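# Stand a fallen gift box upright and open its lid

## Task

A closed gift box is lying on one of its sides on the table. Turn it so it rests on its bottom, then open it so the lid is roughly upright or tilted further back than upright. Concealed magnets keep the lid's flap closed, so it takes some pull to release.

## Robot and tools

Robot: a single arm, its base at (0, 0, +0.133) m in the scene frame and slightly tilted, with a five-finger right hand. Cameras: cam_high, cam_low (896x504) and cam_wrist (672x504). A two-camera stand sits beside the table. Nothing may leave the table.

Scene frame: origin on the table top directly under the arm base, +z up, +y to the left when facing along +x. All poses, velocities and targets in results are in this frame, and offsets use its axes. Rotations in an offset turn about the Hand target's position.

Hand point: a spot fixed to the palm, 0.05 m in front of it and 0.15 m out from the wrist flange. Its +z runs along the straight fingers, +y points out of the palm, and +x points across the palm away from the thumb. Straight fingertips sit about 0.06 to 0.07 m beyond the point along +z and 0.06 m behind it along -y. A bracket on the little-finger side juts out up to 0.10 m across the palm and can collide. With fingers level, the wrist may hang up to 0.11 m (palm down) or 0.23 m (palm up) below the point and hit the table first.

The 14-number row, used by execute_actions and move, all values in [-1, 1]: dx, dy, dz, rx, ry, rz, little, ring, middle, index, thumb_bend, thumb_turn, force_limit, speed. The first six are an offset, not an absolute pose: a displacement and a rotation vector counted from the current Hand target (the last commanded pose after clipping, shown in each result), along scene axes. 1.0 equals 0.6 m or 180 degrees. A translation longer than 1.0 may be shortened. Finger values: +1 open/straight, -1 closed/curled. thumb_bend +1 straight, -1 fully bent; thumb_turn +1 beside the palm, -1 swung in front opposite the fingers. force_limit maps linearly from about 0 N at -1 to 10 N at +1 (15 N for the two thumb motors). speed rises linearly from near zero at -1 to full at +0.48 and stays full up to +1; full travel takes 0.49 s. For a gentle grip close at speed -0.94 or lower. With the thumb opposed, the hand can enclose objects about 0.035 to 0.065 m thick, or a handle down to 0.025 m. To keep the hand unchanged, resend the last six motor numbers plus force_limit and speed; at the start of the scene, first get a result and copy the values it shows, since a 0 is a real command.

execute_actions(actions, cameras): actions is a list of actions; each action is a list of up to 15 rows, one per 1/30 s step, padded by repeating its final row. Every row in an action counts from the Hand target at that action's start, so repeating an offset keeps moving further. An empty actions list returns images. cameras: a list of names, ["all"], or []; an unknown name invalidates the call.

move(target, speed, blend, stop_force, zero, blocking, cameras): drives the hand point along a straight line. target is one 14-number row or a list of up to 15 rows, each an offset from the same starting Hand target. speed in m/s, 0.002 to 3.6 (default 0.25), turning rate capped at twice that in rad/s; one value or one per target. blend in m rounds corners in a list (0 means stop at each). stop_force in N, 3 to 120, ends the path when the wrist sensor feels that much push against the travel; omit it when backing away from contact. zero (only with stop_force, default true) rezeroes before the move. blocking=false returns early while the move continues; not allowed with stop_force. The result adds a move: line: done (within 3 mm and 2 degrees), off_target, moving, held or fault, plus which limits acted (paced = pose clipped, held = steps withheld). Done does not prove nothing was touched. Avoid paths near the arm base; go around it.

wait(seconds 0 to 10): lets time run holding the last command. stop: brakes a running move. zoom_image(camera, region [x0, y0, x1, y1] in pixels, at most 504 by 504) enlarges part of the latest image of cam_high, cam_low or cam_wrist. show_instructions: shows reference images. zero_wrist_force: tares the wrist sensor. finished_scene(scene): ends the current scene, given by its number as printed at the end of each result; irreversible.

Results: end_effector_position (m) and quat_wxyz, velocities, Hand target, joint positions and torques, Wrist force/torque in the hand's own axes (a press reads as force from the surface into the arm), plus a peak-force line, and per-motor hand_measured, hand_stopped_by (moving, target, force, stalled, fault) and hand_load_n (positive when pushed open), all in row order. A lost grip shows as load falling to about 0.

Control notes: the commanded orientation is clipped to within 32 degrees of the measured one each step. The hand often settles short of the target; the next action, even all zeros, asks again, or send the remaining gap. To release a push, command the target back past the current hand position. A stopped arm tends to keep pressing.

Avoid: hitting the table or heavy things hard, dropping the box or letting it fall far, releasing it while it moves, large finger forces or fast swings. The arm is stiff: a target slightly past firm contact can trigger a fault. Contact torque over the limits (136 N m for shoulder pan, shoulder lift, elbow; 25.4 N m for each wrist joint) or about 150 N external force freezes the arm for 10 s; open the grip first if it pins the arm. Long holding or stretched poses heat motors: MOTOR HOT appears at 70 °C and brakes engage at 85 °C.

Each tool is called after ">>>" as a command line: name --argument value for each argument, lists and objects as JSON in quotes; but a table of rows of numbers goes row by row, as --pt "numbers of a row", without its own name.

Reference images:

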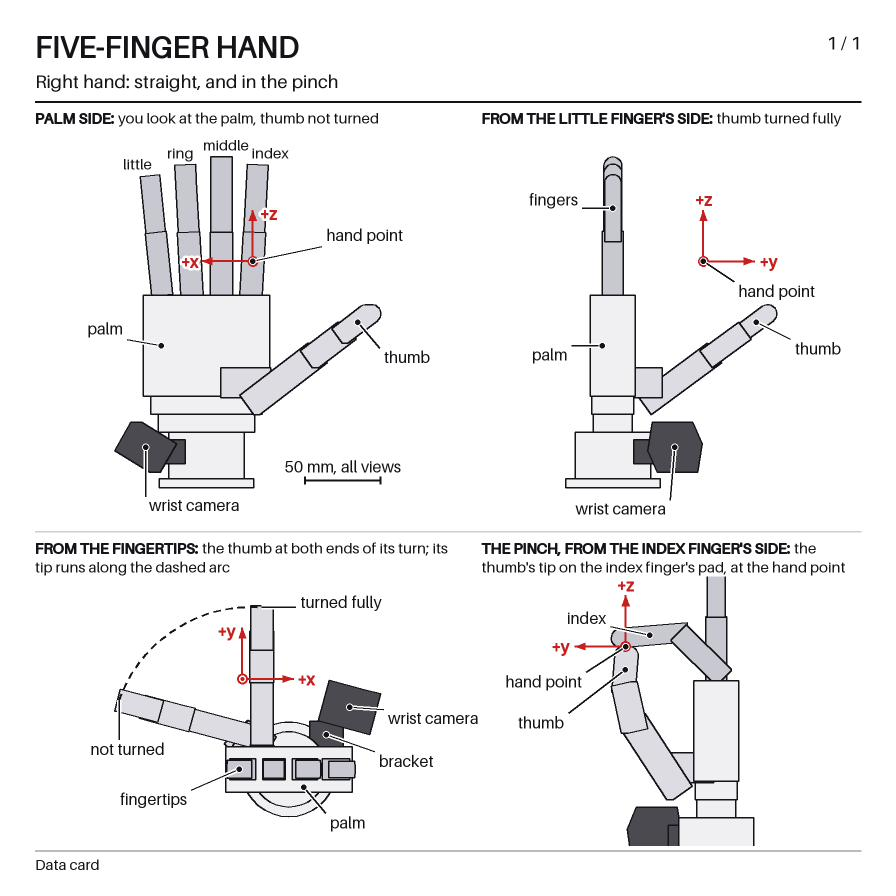

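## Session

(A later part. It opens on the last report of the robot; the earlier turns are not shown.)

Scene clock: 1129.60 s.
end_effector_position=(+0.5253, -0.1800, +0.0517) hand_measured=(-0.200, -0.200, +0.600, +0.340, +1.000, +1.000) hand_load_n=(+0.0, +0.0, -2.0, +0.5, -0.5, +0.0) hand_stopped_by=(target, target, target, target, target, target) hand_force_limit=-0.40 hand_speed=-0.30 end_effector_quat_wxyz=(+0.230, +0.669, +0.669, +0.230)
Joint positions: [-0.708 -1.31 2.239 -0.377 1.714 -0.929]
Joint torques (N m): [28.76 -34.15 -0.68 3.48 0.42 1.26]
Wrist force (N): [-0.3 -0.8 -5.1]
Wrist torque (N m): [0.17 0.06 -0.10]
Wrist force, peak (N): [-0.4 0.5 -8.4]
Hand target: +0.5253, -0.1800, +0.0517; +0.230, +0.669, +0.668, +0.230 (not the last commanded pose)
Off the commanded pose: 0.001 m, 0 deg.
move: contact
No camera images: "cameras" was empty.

>>> move --pt "0 0 0.0105 0 0 0 -0.2 -0.2 0.6 0.34 1 1 -0.4 -0.3" --pt "-0.02 0 0.0105 0 0 0 -0.2 -0.2 0.6 0.34 1 1 -0.4 -0.3" --pt "-0.02 0.0117 0.0105 0 0 0 -0.2 -0.2 0.6 0.34 1 1 -0.4 -0.3" --pt "0.013 0.0117 0.0105 0 0 0 -0.2 -0.2 0.6 0.34 1 1 -0.4 -0.3" --speed '[0.02, 0.03, 0.03, 0.012]' --blend '[0.003, 0.003, 0.003, 0]' --cameras '["all"]'

>>> zoom_image --camera "cam_wrist" --region '[200, 0, 450, 250]'

>>> zoom_image --camera "cam_high" --region '[300, 330, 420, 420]'

Scene clock: 1143.47 s.
end_effector_position=(+0.5332, -0.1729, +0.0580) hand_measured=(-0.200, -0.200, +0.600, +0.340, +1.000, +1.000) hand_load_n=(+0.0, +0.0, +0.5, +0.0, +0.0, +0.0) hand_stopped_by=(target, target, target, target, target, target) hand_force_limit=-0.40 hand_speed=-0.30 end_effector_quat_wxyz=(+0.230, +0.669, +0.669, +0.230)
Joint positions: [-0.667 -1.294 2.219 -0.369 1.749 -0.907]
Joint torques (N m): [17.69 -32.66 9.18 1.95 -1.15 0.65]
Wrist force (N): [0.4 -0.1 -0.7]
Wrist torque (N m): [0.00 -0.01 -0.18]
Wrist force, peak (N): [-0.3 0.5 -6.6]
Hand target: +0.5331, -0.1730, +0.0580; +0.230, +0.669, +0.668, +0.230
Off the commanded pose: 0.000 m, 0 deg.
move: done

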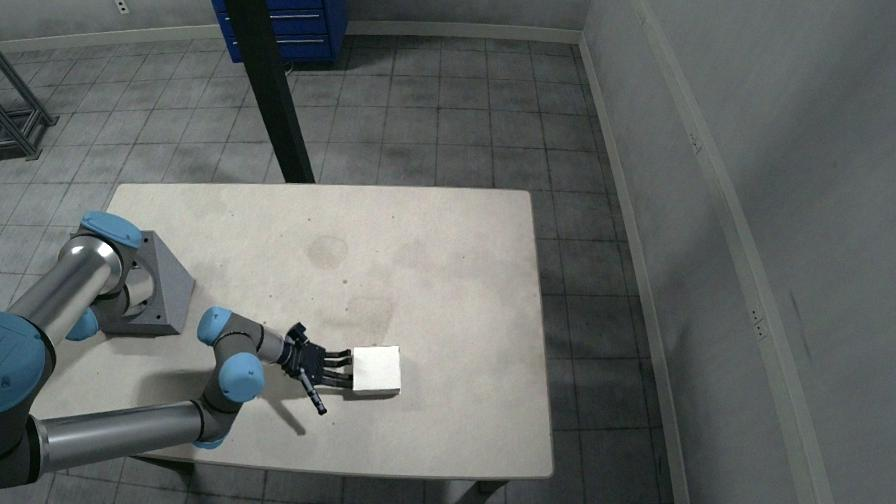

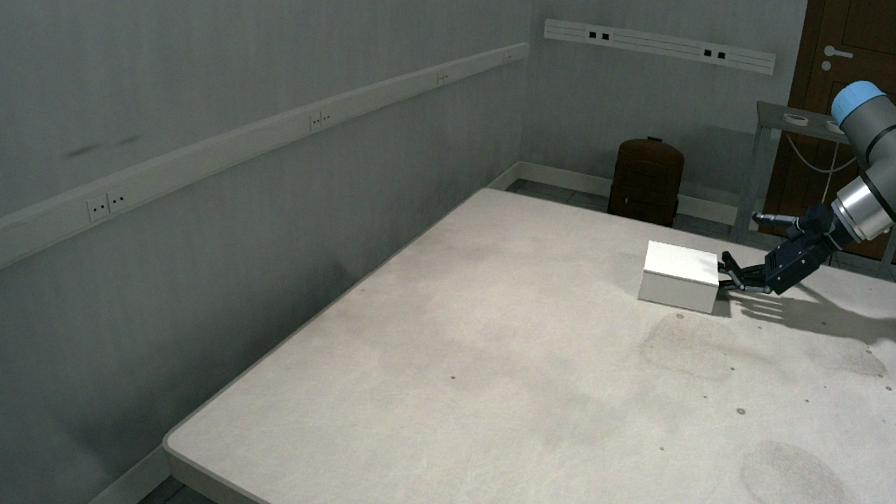

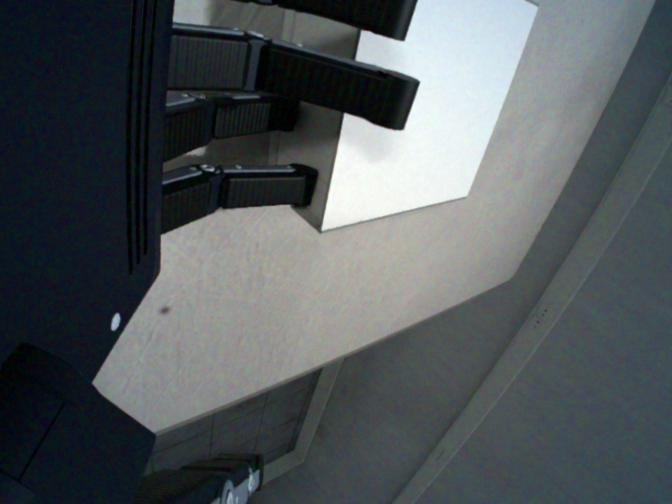

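Scaled by 2.016 from the camera's 672x504 image, which has a finer 960x720 frame.

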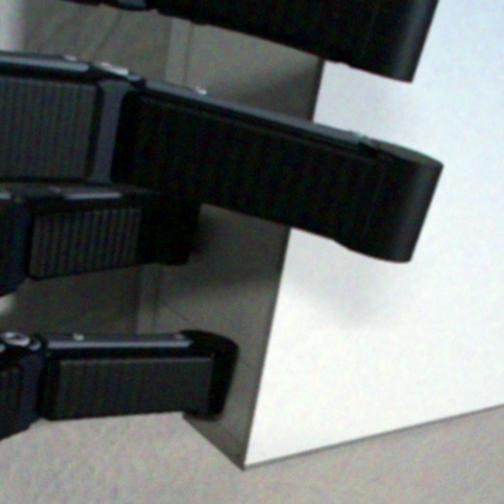

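Scaled by 4.200 from the camera's 896x504 image, which has a finer 1280x720 frame.

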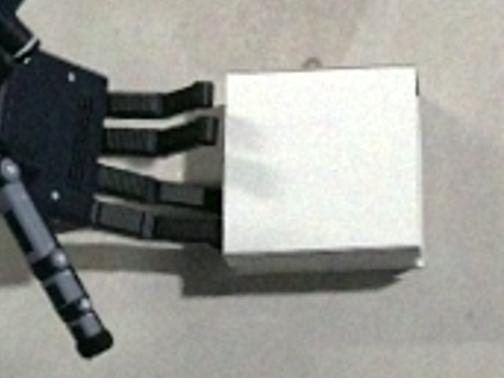

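>>> move --pt "-0.02 0 0 0 0 0 -0.2 -0.2 0.6 0.34 1 1 -0.4 -0.3" --pt "-0.021 0 0 0 0 0 -0.2 -0.2 0.6 0.46 1 1 -0.4 -0.3" --pt "0.008 0 0 0 0 0 -0.2 -0.2 0.6 0.46 1 1 -0.4 -0.3" --speed '[0.03, 0.03, 0.012]' --cameras '["all"]'

>>> zoom_image --camera "cam_wrist" --region '[200, 0, 450, 250]'

>>> zoom_image --camera "cam_high" --region '[300, 330, 420, 420]'

Scene clock: 1165.87 s.
end_effector_position=(+0.5380, -0.1729, +0.0580) hand_measured=(-0.200, -0.200, +0.600, +0.460, +1.000, +1.000) hand_load_n=(+0.0, +0.5, +0.0, +0.0, +0.0, +0.0) hand_stopped_by=(target, target, target, target, target, target) hand_force_limit=-0.40 hand_speed=-0.30 end_effector_quat_wxyz=(+0.230, +0.669, +0.669, +0.230)
Joint positions: [-0.659 -1.285 2.205 -0.363 1.756 -0.902]
Joint torques (N m): [17.63 -33.11 8.95 1.98 -1.2 0.53]
Wrist force (N): [0.7 -0.4 -0.5]
Wrist torque (N m): [-0.06 -0.07 -0.17]
Wrist force, peak (N): [0.7 -0.5 -0.8]
Hand target: +0.5379, -0.1730, +0.0580; +0.230, +0.669, +0.668, +0.230
Off the commanded pose: 0.000 m, 0 deg.
move: done

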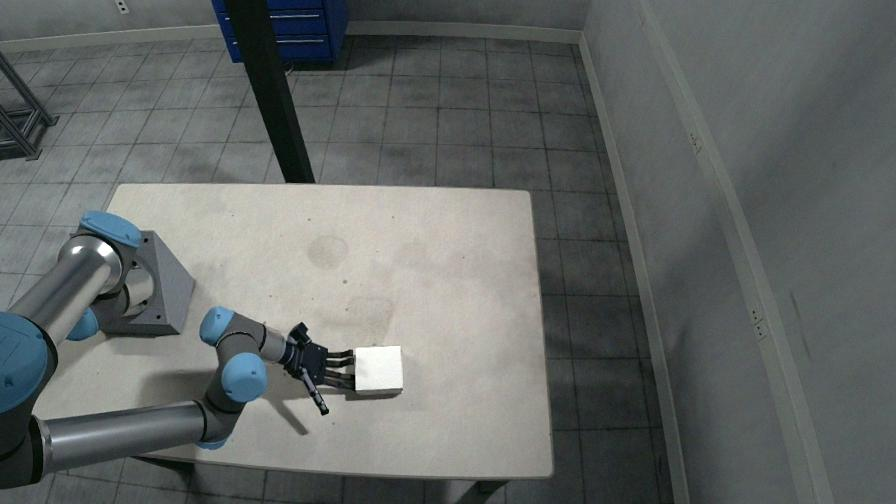

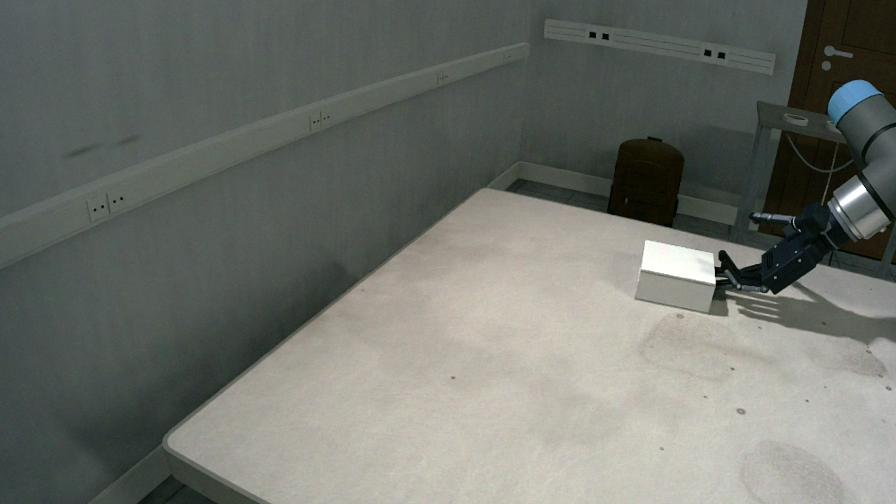

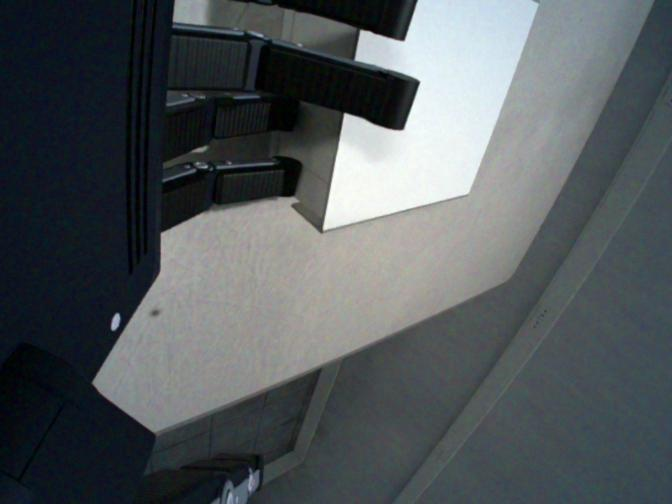

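Scaled by 2.016 from the camera's 672x504 image, which has a finer 960x720 frame.

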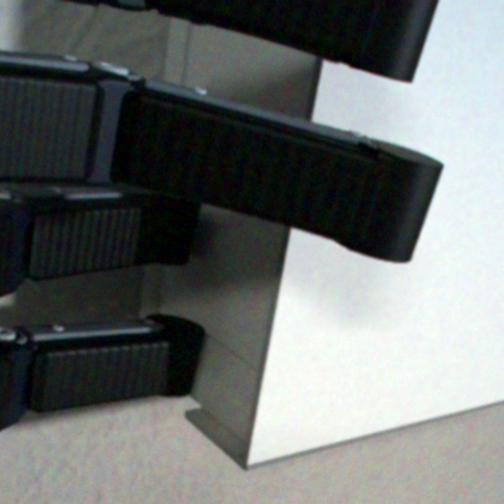

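Scaled by 4.200 from the camera's 896x504 image, which has a finer 1280x720 frame.

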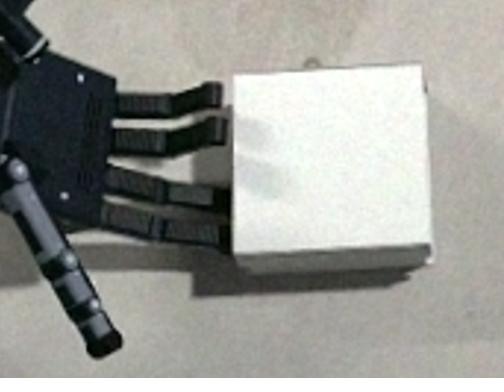

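>>> move --target '[0, 0, -0.0117, 0, 0, 0, -0.2, -0.2, 0.6, 0.46, 1, 1, -0.4, -0.3]' --speed 0.004 --stop_force 3 --cameras '["cam_wrist", "cam_high"]'

>>> zoom_image --camera "cam_wrist" --region '[200, 0, 450, 250]'

Scene clock: 1180.97 s.
end_effector_position=(+0.5379, -0.1729, +0.0527) hand_measured=(-0.200, -0.200, +0.600, +0.460, +1.000, +1.000) hand_load_n=(+0.5, +0.0, -3.0, +0.0, -0.5, +0.0) hand_stopped_by=(target, target, target, target, target, target) hand_force_limit=-0.40 hand_speed=-0.30 end_effector_quat_wxyz=(+0.230, +0.669, +0.669, +0.230)
Joint positions: [-0.67 -1.276 2.206 -0.375 1.746 -0.908]
Joint torques (N m): [28.92 -34.98 0.04 3.75 1.09 1.18]
Wrist force (N): [0.5 1.6 -3.5]
Wrist torque (N m): [-0.03 0.04 -0.03]
Wrist force, peak (N): [-0.2 1.7 -6.2]
Hand target: +0.5379, -0.1730, +0.0527; +0.230, +0.669, +0.668, +0.230 (not the last commanded pose)
Off the commanded pose: 0.002 m, 0 deg.
move: contact
Images, in order (width x height): cam_high 896x504, cam_wrist 672x504.

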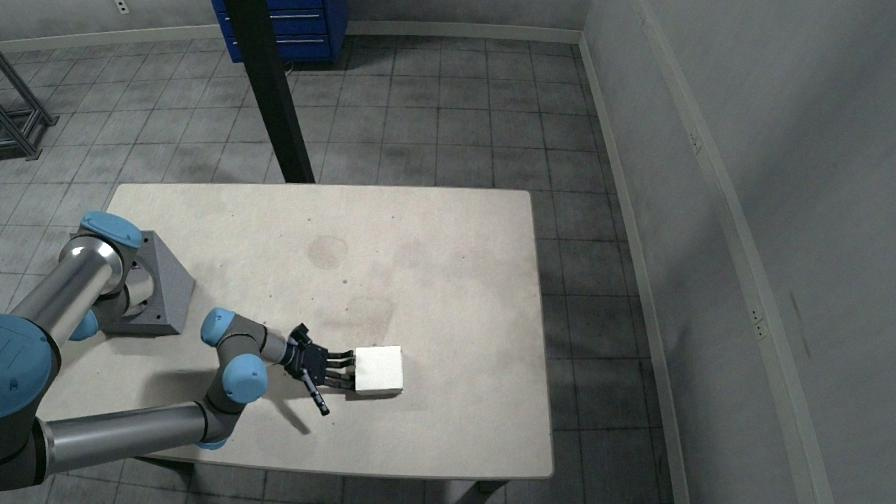

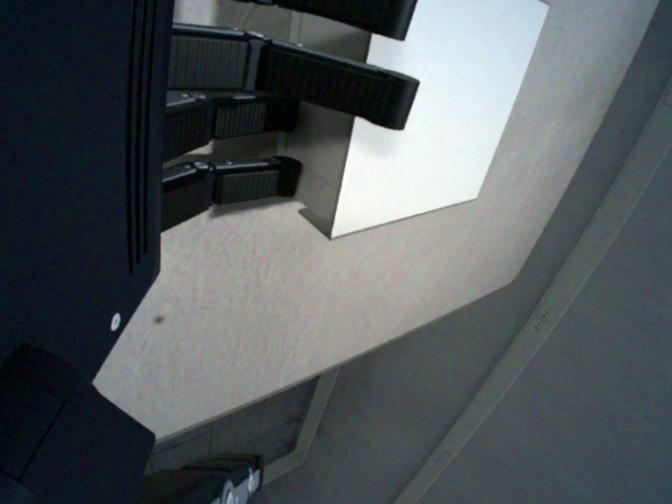

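Scaled by 2.016 from the camera's 672x504 image, which has a finer 960x720 frame.

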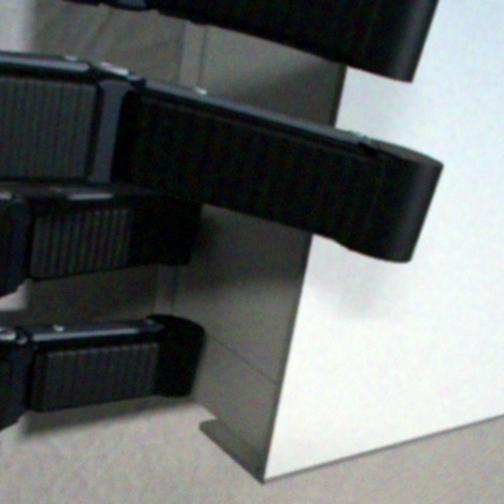

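>>> move --target '[0, 0, 0, 0, 0, 0, -0.2, -0.2, 0.6, 0.1, 1, 1, 0.0, -0.9]' --speed 0.02 --cameras '["cam_wrist", "cam_high", "cam_low"]'

>>> zoom_image --camera "cam_wrist" --region '[200, 0, 450, 250]'

>>> zoom_image --camera "cam_low" --region '[620, 210, 800, 340]'

Scene clock: 1188.97 s.
end_effector_position=(+0.5379, -0.1730, +0.0527) hand_measured=(-0.200, -0.200, +0.600, +0.136, +1.000, +1.000) hand_load_n=(+0.0, +0.5, -3.0, +1.5, +0.0, +0.0) hand_stopped_by=(target, target, target, force, target, target) hand_force_limit=0.00 hand_speed=-0.90 end_effector_quat_wxyz=(+0.230, +0.669, +0.668, +0.230)
Joint positions: [-0.67 -1.276 2.206 -0.375 1.746 -0.908]
Joint torques (N m): [27.95 -34.96 -5.27 3.38 0.41 1.08]
Wrist force (N): [0.1 0.3 -0.9]
Wrist torque (N m): [-0.10 0.00 -0.01]
Wrist force, peak (N): [0.6 2.1 -4.5]
Hand target: +0.5379, -0.1730, +0.0527; +0.230, +0.669, +0.668, +0.230
Off the commanded pose: 0.000 m, 0 deg.
move: done

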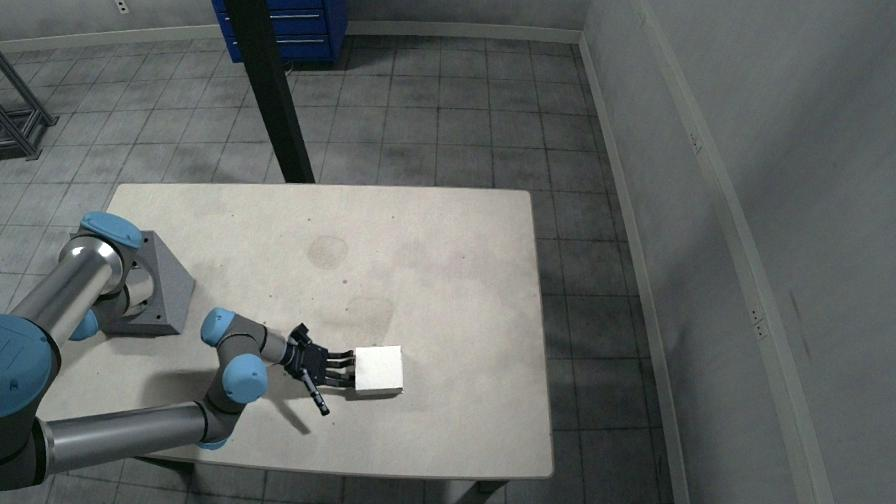

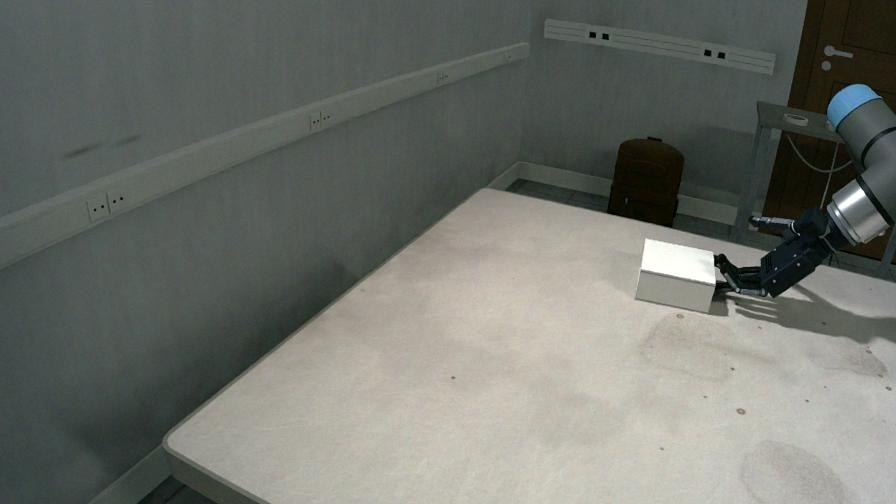

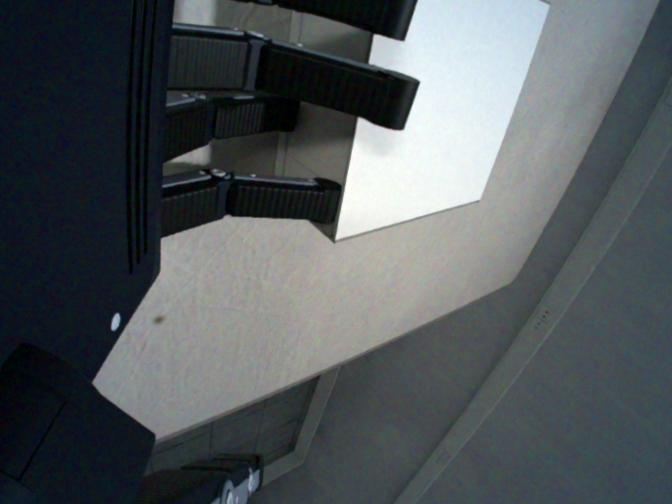

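Scaled by 2.016 from the camera's 672x504 image, which has a finer 960x720 frame.

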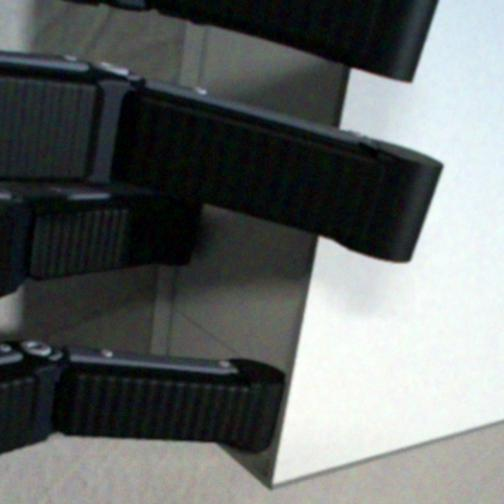

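Scaled by 2.800 from the camera's 896x504 image, which has a finer 1280x720 frame.

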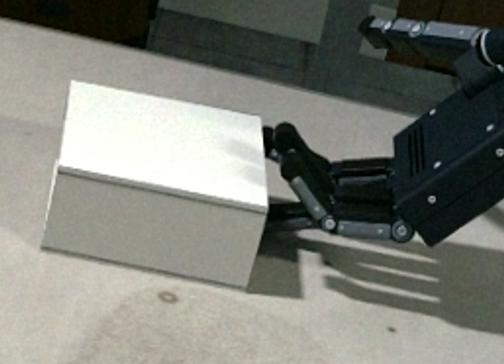

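>>> zoom_image --camera "cam_low" --region '[630, 230, 730, 320]'

>>> zoom_image --camera "cam_high" --region '[300, 330, 420, 420]'

Scaled by 5.040 from the camera's 896x504 image, which has a finer 1280x720 frame.

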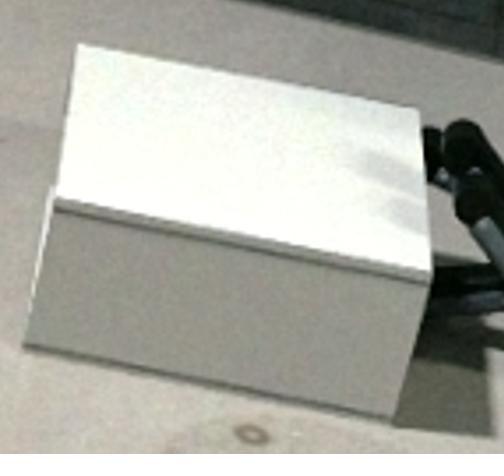

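Scaled by 4.200 from the camera's 896x504 image, which has a finer 1280x720 frame.

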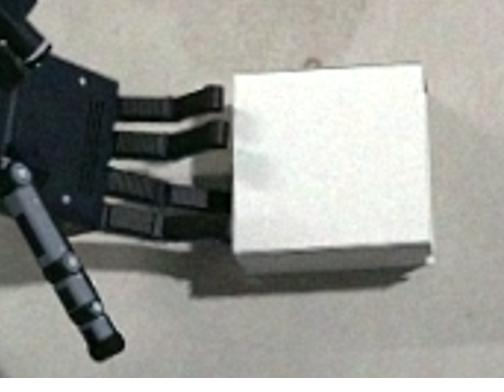

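>>> zoom_image --camera "cam_wrist" --region '[260, 0, 380, 90]'

>>> zoom_image --camera "cam_wrist" --region '[260, 90, 380, 250]'

Scaled by 4.200 from the camera's 672x504 image, which has a finer 960x720 frame.

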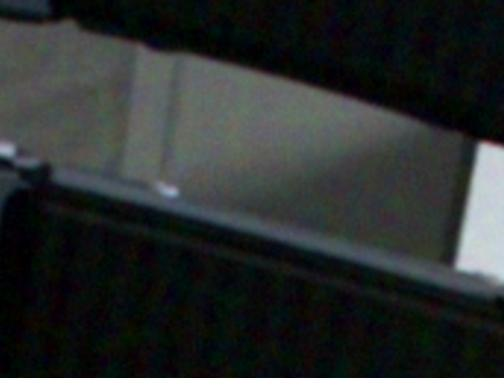

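Scaled by 3.150 from the camera's 672x504 image, which has a finer 960x720 frame.

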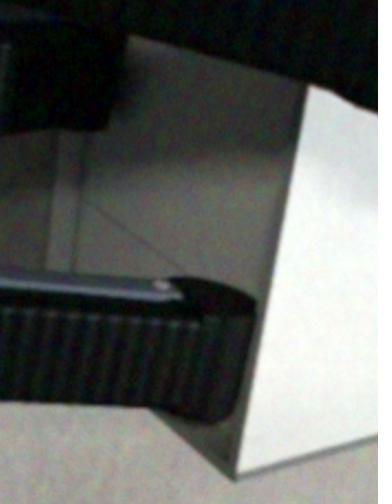

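>>> move --target '[0, 0, 0, 0, 0, 0, -0.2, -0.2, 0.6, -0.1, 1, 1, 0.6, -0.9]' --speed 0.02 --cameras '["cam_wrist", "cam_high", "cam_low"]'

>>> zoom_image --camera "cam_wrist" --region '[260, 90, 380, 250]'

>>> zoom_image --camera "cam_low" --region '[630, 230, 730, 320]'

Scene clock: 1210.67 s.
end_effector_position=(+0.5379, -0.1730, +0.0527) hand_measured=(-0.200, -0.200, +0.600, -0.100, +1.000, +1.000) hand_load_n=(+0.0, +0.0, -3.0, +0.5, +0.0, +0.0) hand_stopped_by=(target, target, target, target, target, target) hand_force_limit=0.60 hand_speed=-0.90 end_effector_quat_wxyz=(+0.230, +0.669, +0.668, +0.230)
Joint positions: [-0.67 -1.276 2.206 -0.375 1.746 -0.908]
Joint torques (N m): [28.02 -34.79 -6.08 1.74 -1.02 1.12]
Wrist force (N): [0.2 1.1 -2.4]
Wrist torque (N m): [-0.08 0.09 -0.04]
Wrist force, peak (N): [0.8 1.9 -3.7]
Hand target: +0.5379, -0.1730, +0.0527; +0.230, +0.669, +0.668, +0.230
Off the commanded pose: 0.000 m, 0 deg.
move: done

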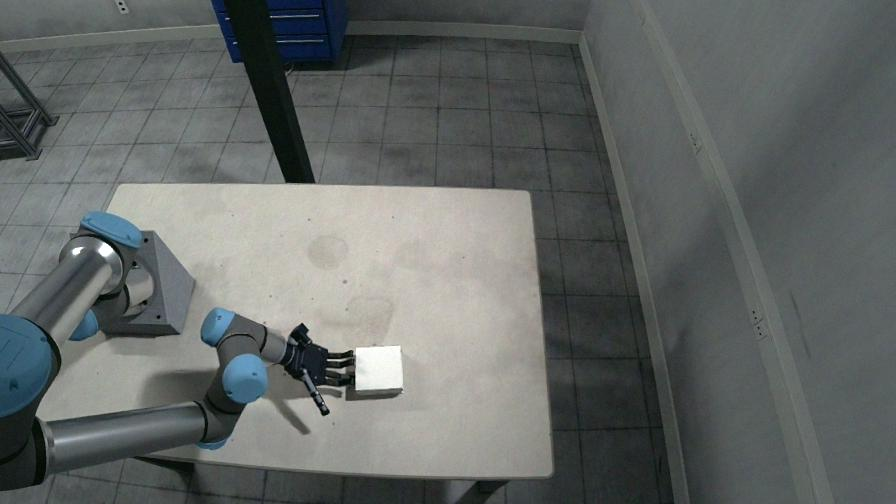

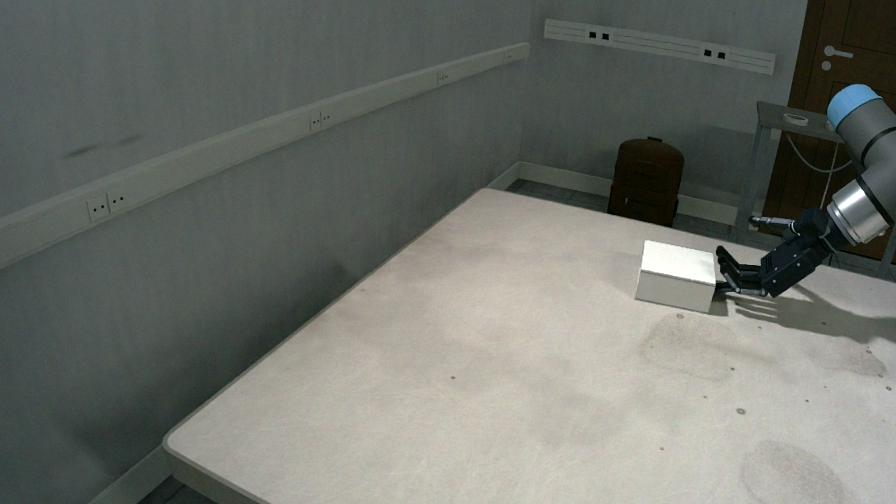

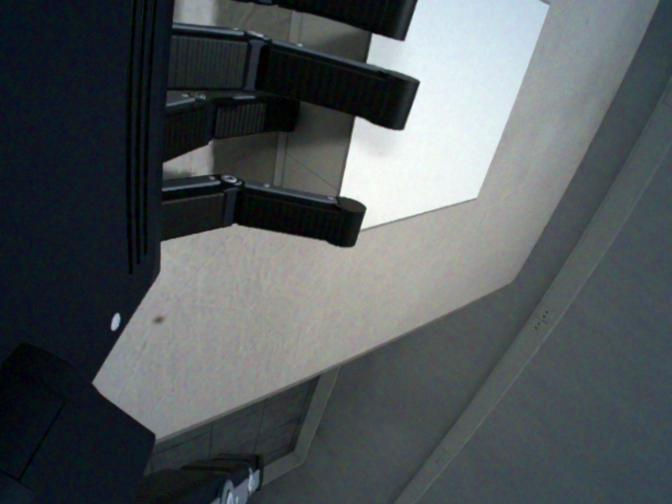

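Scaled by 3.150 from the camera's 672x504 image, which has a finer 960x720 frame.

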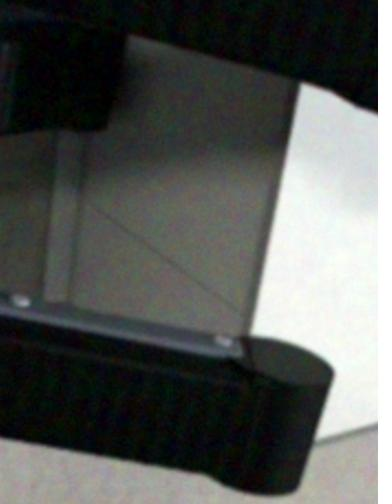

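Scaled by 5.040 from the camera's 896x504 image, which has a finer 1280x720 frame.

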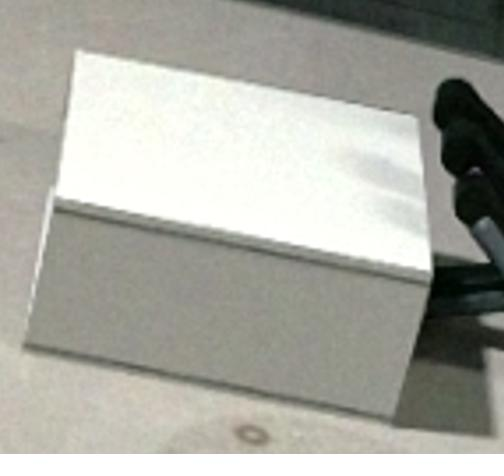

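>>> move --pt "0 0 0.0097 0 0 0 -0.2 -0.2 0.6 -0.1 1 1 0.6 -0.9" --pt "-0.0417 -0.004 0.0097 0 0 0 -0.2 -0.2 0.6 -0.1 1 1 0.6 -0.9" --pt "-0.0345 -0.0067 0.0055 0 0.0278 0.0306 -0.2 -0.2 0.5 0.3 1 1 0.6 -0.7" --pt "0.0087 -0.0025 0.0055 0 0.0278 0.0306 -0.2 -0.2 0.5 0.3 1 1 0.6 -0.7" --speed '[0.02, 0.03, 0.05, 0.012]' --blend '[0.002, 0, 0, 0]' --cameras '["all"]'

>>> zoom_image --camera "cam_wrist" --region '[240, 60, 380, 250]'

>>> zoom_image --camera "cam_high" --region '[300, 330, 420, 420]'

Scene clock: 1258.63 s.
end_effector_position=(+0.5432, -0.1744, +0.0560) hand_measured=(-0.200, -0.200, +0.500, +0.300, +1.000, +1.000) hand_load_n=(+0.0, +0.0, +0.0, +0.0, -0.5, +0.0) hand_stopped_by=(target, target, target, target, target, target) hand_force_limit=0.60 hand_speed=-0.70 end_effector_quat_wxyz=(+0.189, +0.645, +0.709, +0.211)
Joint positions: [-0.641 -1.279 2.117 -0.177 1.805 -0.947]
Joint torques (N m): [18.99 -35.37 4.38 2.5 -0.95 0.34]
Wrist force (N): [0.4 -0.5 -0.4]
Wrist torque (N m): [-0.07 -0.03 -0.16]
Wrist force, peak (N): [0.7 2.4 -3.5]
Hand target: +0.5431, -0.1745, +0.0560; +0.190, +0.645, +0.709, +0.211
Off the commanded pose: 0.000 m, 0 deg.
move: done

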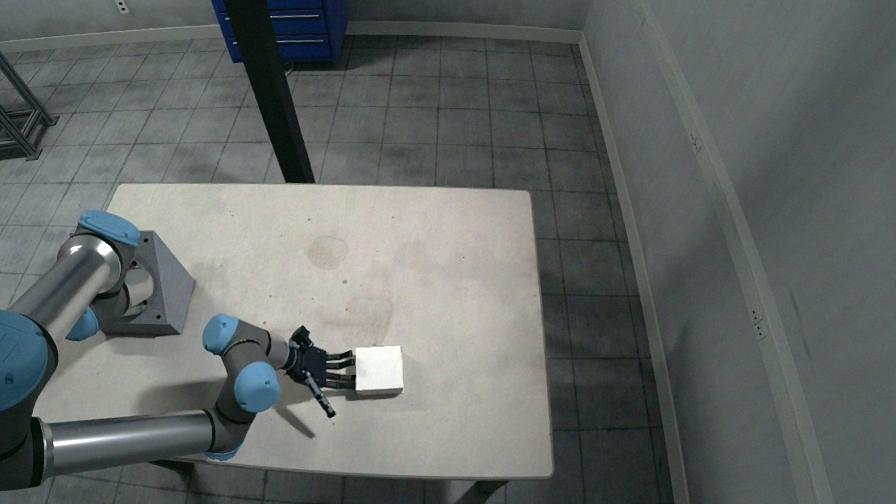

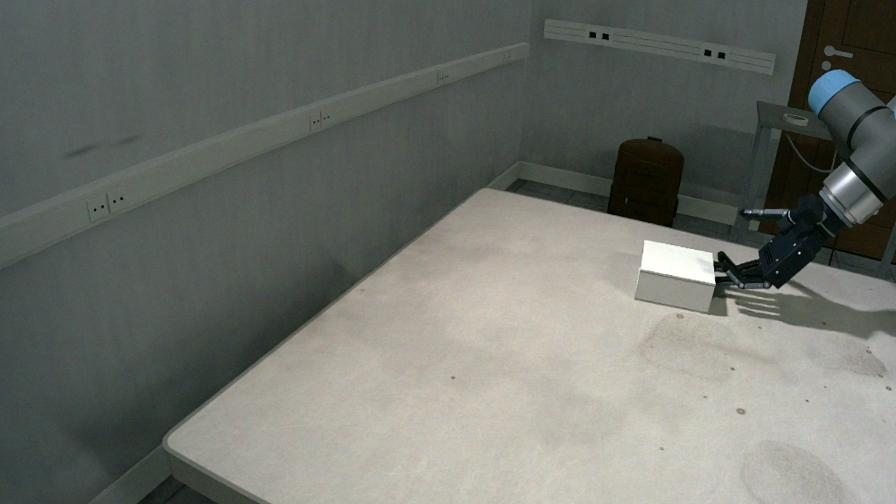

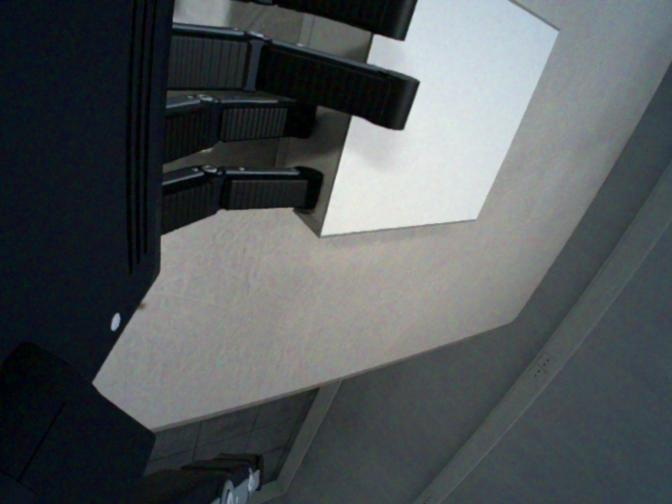

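Scaled by 2.653 from the camera's 672x504 image, which has a finer 960x720 frame.

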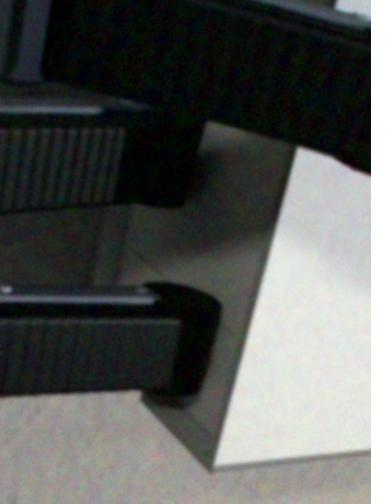

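Scaled by 4.200 from the camera's 896x504 image, which has a finer 1280x720 frame.

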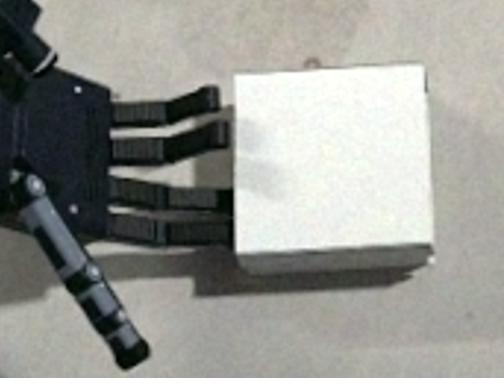

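>>> move --pt "0.0042 0.0004 0 0 0 0 -0.2 -0.2 0.5 0.3 1 1 0.6 -0.7" --pt "0.0042 0.0004 -0.015 0 0 0 -0.2 -0.2 0.5 0.3 1 1 0.6 -0.7" --speed '[0.01, 0.004]' --stop_force 3 --cameras '["cam_wrist", "cam_high"]'

>>> zoom_image --camera "cam_wrist" --region '[240, 60, 380, 250]'

>>> zoom_image --camera "cam_high" --region '[300, 330, 420, 420]'

Scene clock: 1266.77 s.
end_effector_position=(+0.5456, -0.1742, +0.0469) hand_measured=(-0.200, -0.200, +0.500, +0.300, +1.000, +1.000) hand_load_n=(+0.0, +0.5, +0.0, +0.0, +0.0, +0.0) hand_stopped_by=(target, target, target, target, target, target) hand_force_limit=0.60 hand_speed=-0.70 end_effector_quat_wxyz=(+0.190, +0.645, +0.709, +0.211)
Joint positions: [-0.654 -1.26 2.112 -0.194 1.794 -0.955]
Joint torques (N m): [28.53 -30.45 5.38 1.49 -0.52 0.21]
Wrist force (N): [0.5 -0.2 -0.6]
Wrist torque (N m): [-0.07 -0.02 -0.05]
Wrist force, peak (N): [0.8 -0.2 -1.2]
Hand target: +0.5456, -0.1742, +0.0470; +0.190, +0.645, +0.709, +0.211
Off the commanded pose: 0.000 m, 0 deg.
move: done
Images, in order (width x height): cam_high 896x504, cam_wrist 672x504.

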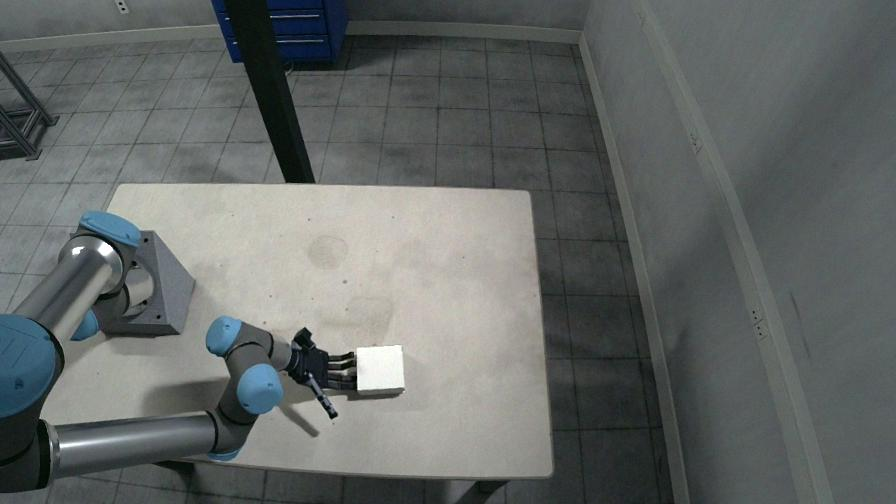

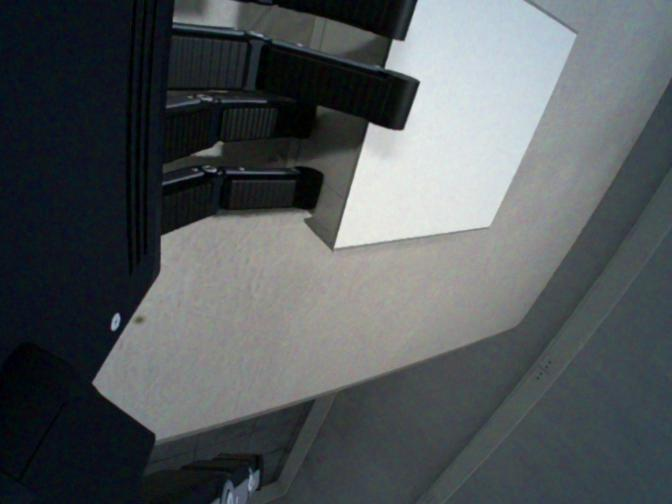

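Scaled by 2.653 from the camera's 672x504 image, which has a finer 960x720 frame.

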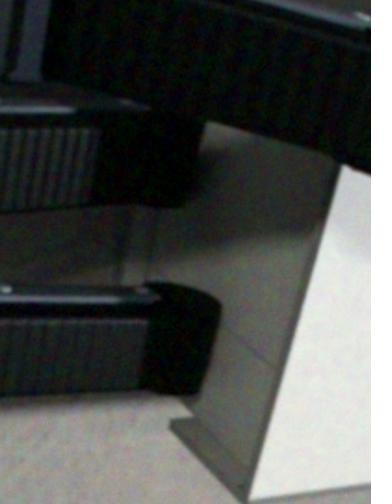

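Scaled by 4.200 from the camera's 896x504 image, which has a finer 1280x720 frame.

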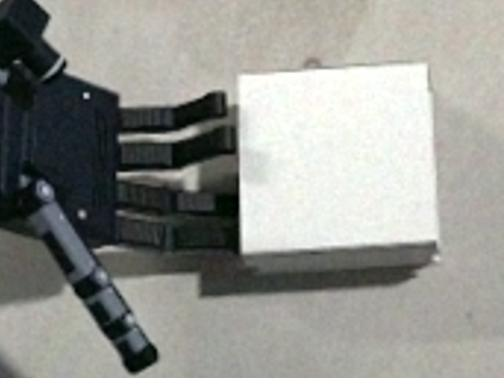

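>>> move --target '[0, 0, -0.015, 0, 0, 0, -0.2, -0.2, 0.5, 0.3, 1, 1, 0.6, -0.7]' --speed 0.004 --stop_force 3 --cameras '["cam_wrist"]'

>>> zoom_image --camera "cam_wrist" --region '[240, 60, 380, 250]'

Scene clock: 1272.73 s.
end_effector_position=(+0.5457, -0.1743, +0.0463) hand_measured=(-0.200, -0.200, +0.500, +0.300, +1.000, +1.000) hand_load_n=(+0.0, +0.5, -3.0, +0.0, +0.0, +0.0) hand_stopped_by=(target, target, target, target, target, target) hand_force_limit=0.60 hand_speed=-0.70 end_effector_quat_wxyz=(+0.190, +0.645, +0.709, +0.211)
Joint positions: [-0.656 -1.259 2.112 -0.195 1.793 -0.956]
Joint torques (N m): [29.87 -35.49 -6.84 3.64 1.05 1.44]
Wrist force (N): [0.7 0.8 -3.6]
Wrist torque (N m): [-0.01 0.01 -0.02]
Wrist force, peak (N): [0.2 0.9 -5.7]
Hand target: +0.5457, -0.1743, +0.0463; +0.190, +0.645, +0.709, +0.211 (not the last commanded pose)
Off the commanded pose: 0.008 m, 0 deg.
move: contact
Images, in order (width x height): cam_wrist 672x504.

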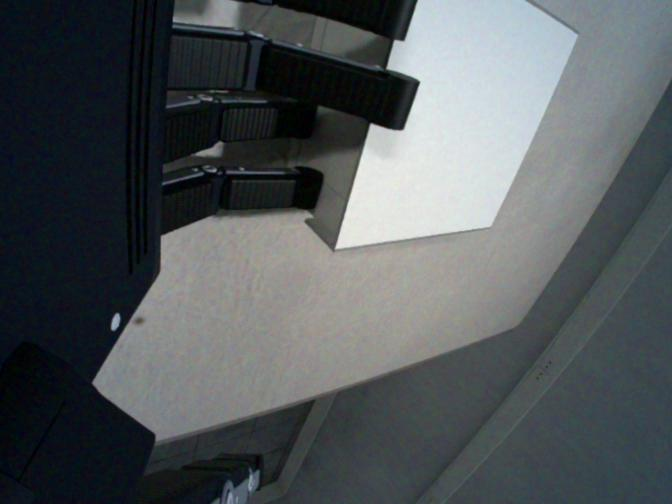

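Scaled by 2.653 from the camera's 672x504 image, which has a finer 960x720 frame.

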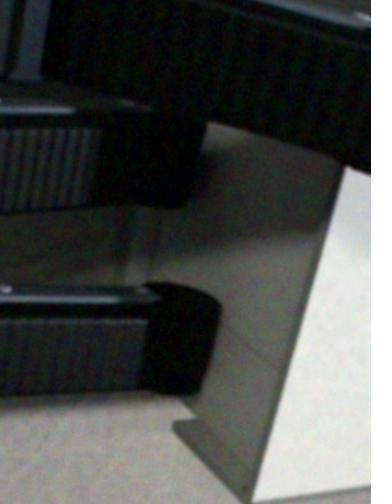

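>>> move --target '[0, 0, 0, 0, 0, 0, -0.2, -0.2, 0.5, -0.15, 1, 1, 0.6, -0.92]' --speed 0.02 --cameras '["cam_wrist", "cam_low", "cam_high"]'

>>> zoom_image --camera "cam_wrist" --region '[240, 60, 380, 250]'

>>> zoom_image --camera "cam_low" --region '[630, 230, 730, 320]'

Scene clock: 1278.77 s.
end_effector_position=(+0.5457, -0.1743, +0.0463) hand_measured=(-0.200, -0.200, +0.500, -0.150, +1.000, +1.000) hand_load_n=(+0.0, +0.0, -2.0, +0.5, +0.0, +0.0) hand_stopped_by=(target, target, target, target, target, target) hand_force_limit=0.60 hand_speed=-0.92 end_effector_quat_wxyz=(+0.190, +0.645, +0.709, +0.211)
Joint positions: [-0.656 -1.259 2.112 -0.195 1.793 -0.956]
Joint torques (N m): [29.94 -35.79 -5.57 2.66 0.09 1.54]
Wrist force (N): [0.5 0.2 -2.7]
Wrist torque (N m): [-0.09 0.07 -0.05]
Wrist force, peak (N): [0.6 1.6 -4.8]
Hand target: +0.5457, -0.1743, +0.0463; +0.190, +0.645, +0.709, +0.211
Off the commanded pose: 0.000 m, 0 deg.
move: done

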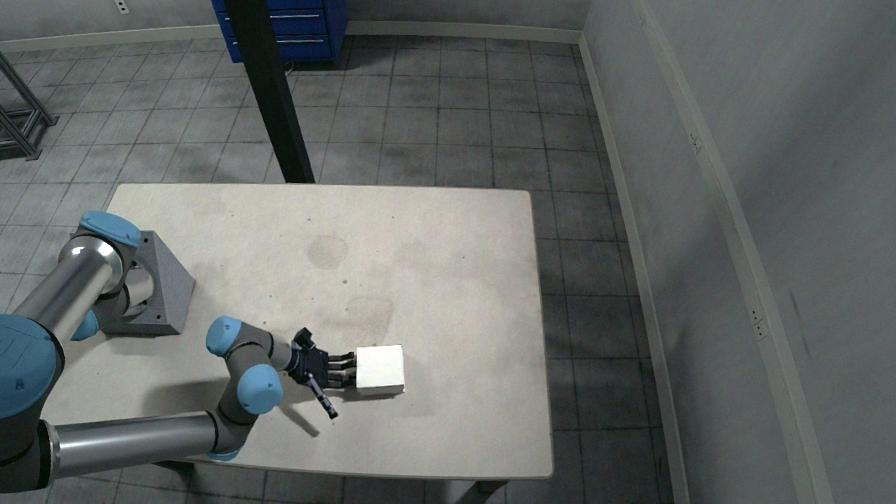

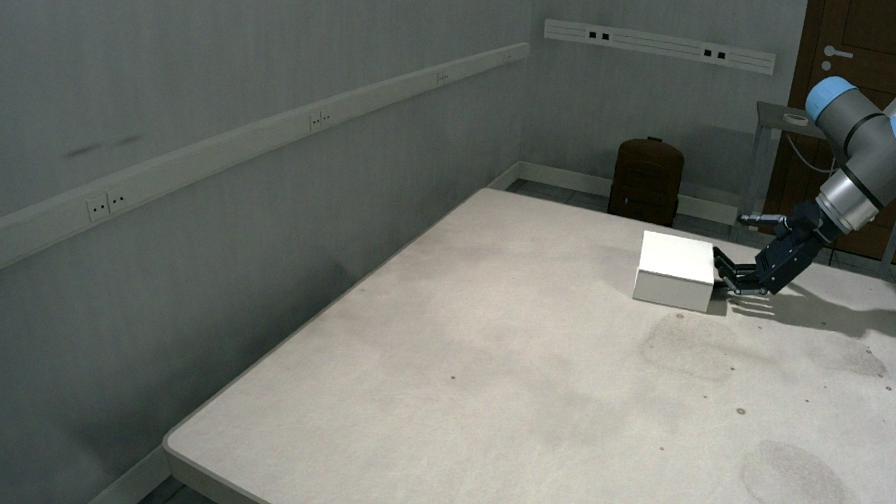

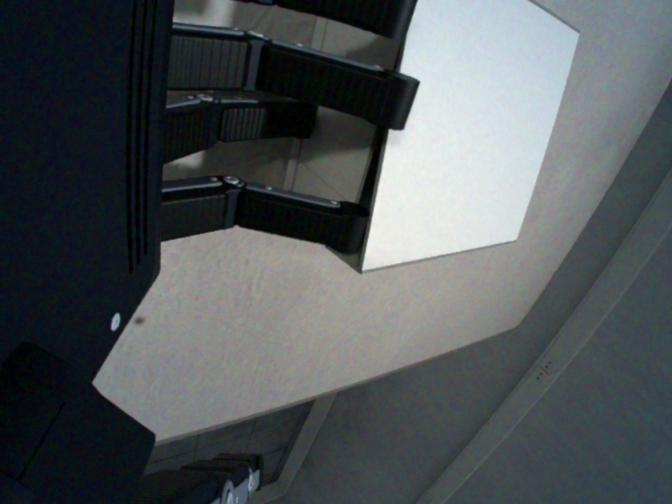

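Scaled by 2.653 from the camera's 672x504 image, which has a finer 960x720 frame.

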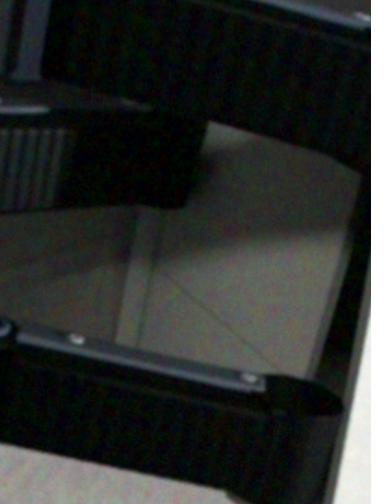

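Scaled by 5.040 from the camera's 896x504 image, which has a finer 1280x720 frame.

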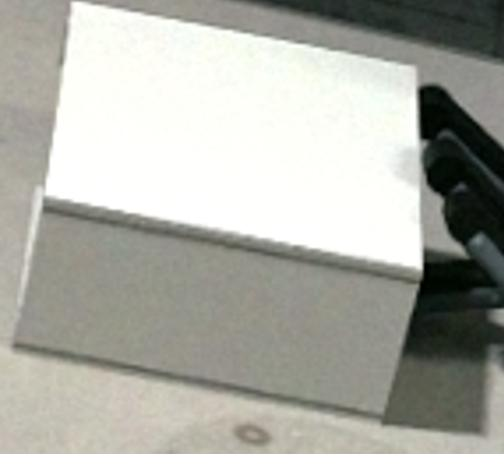

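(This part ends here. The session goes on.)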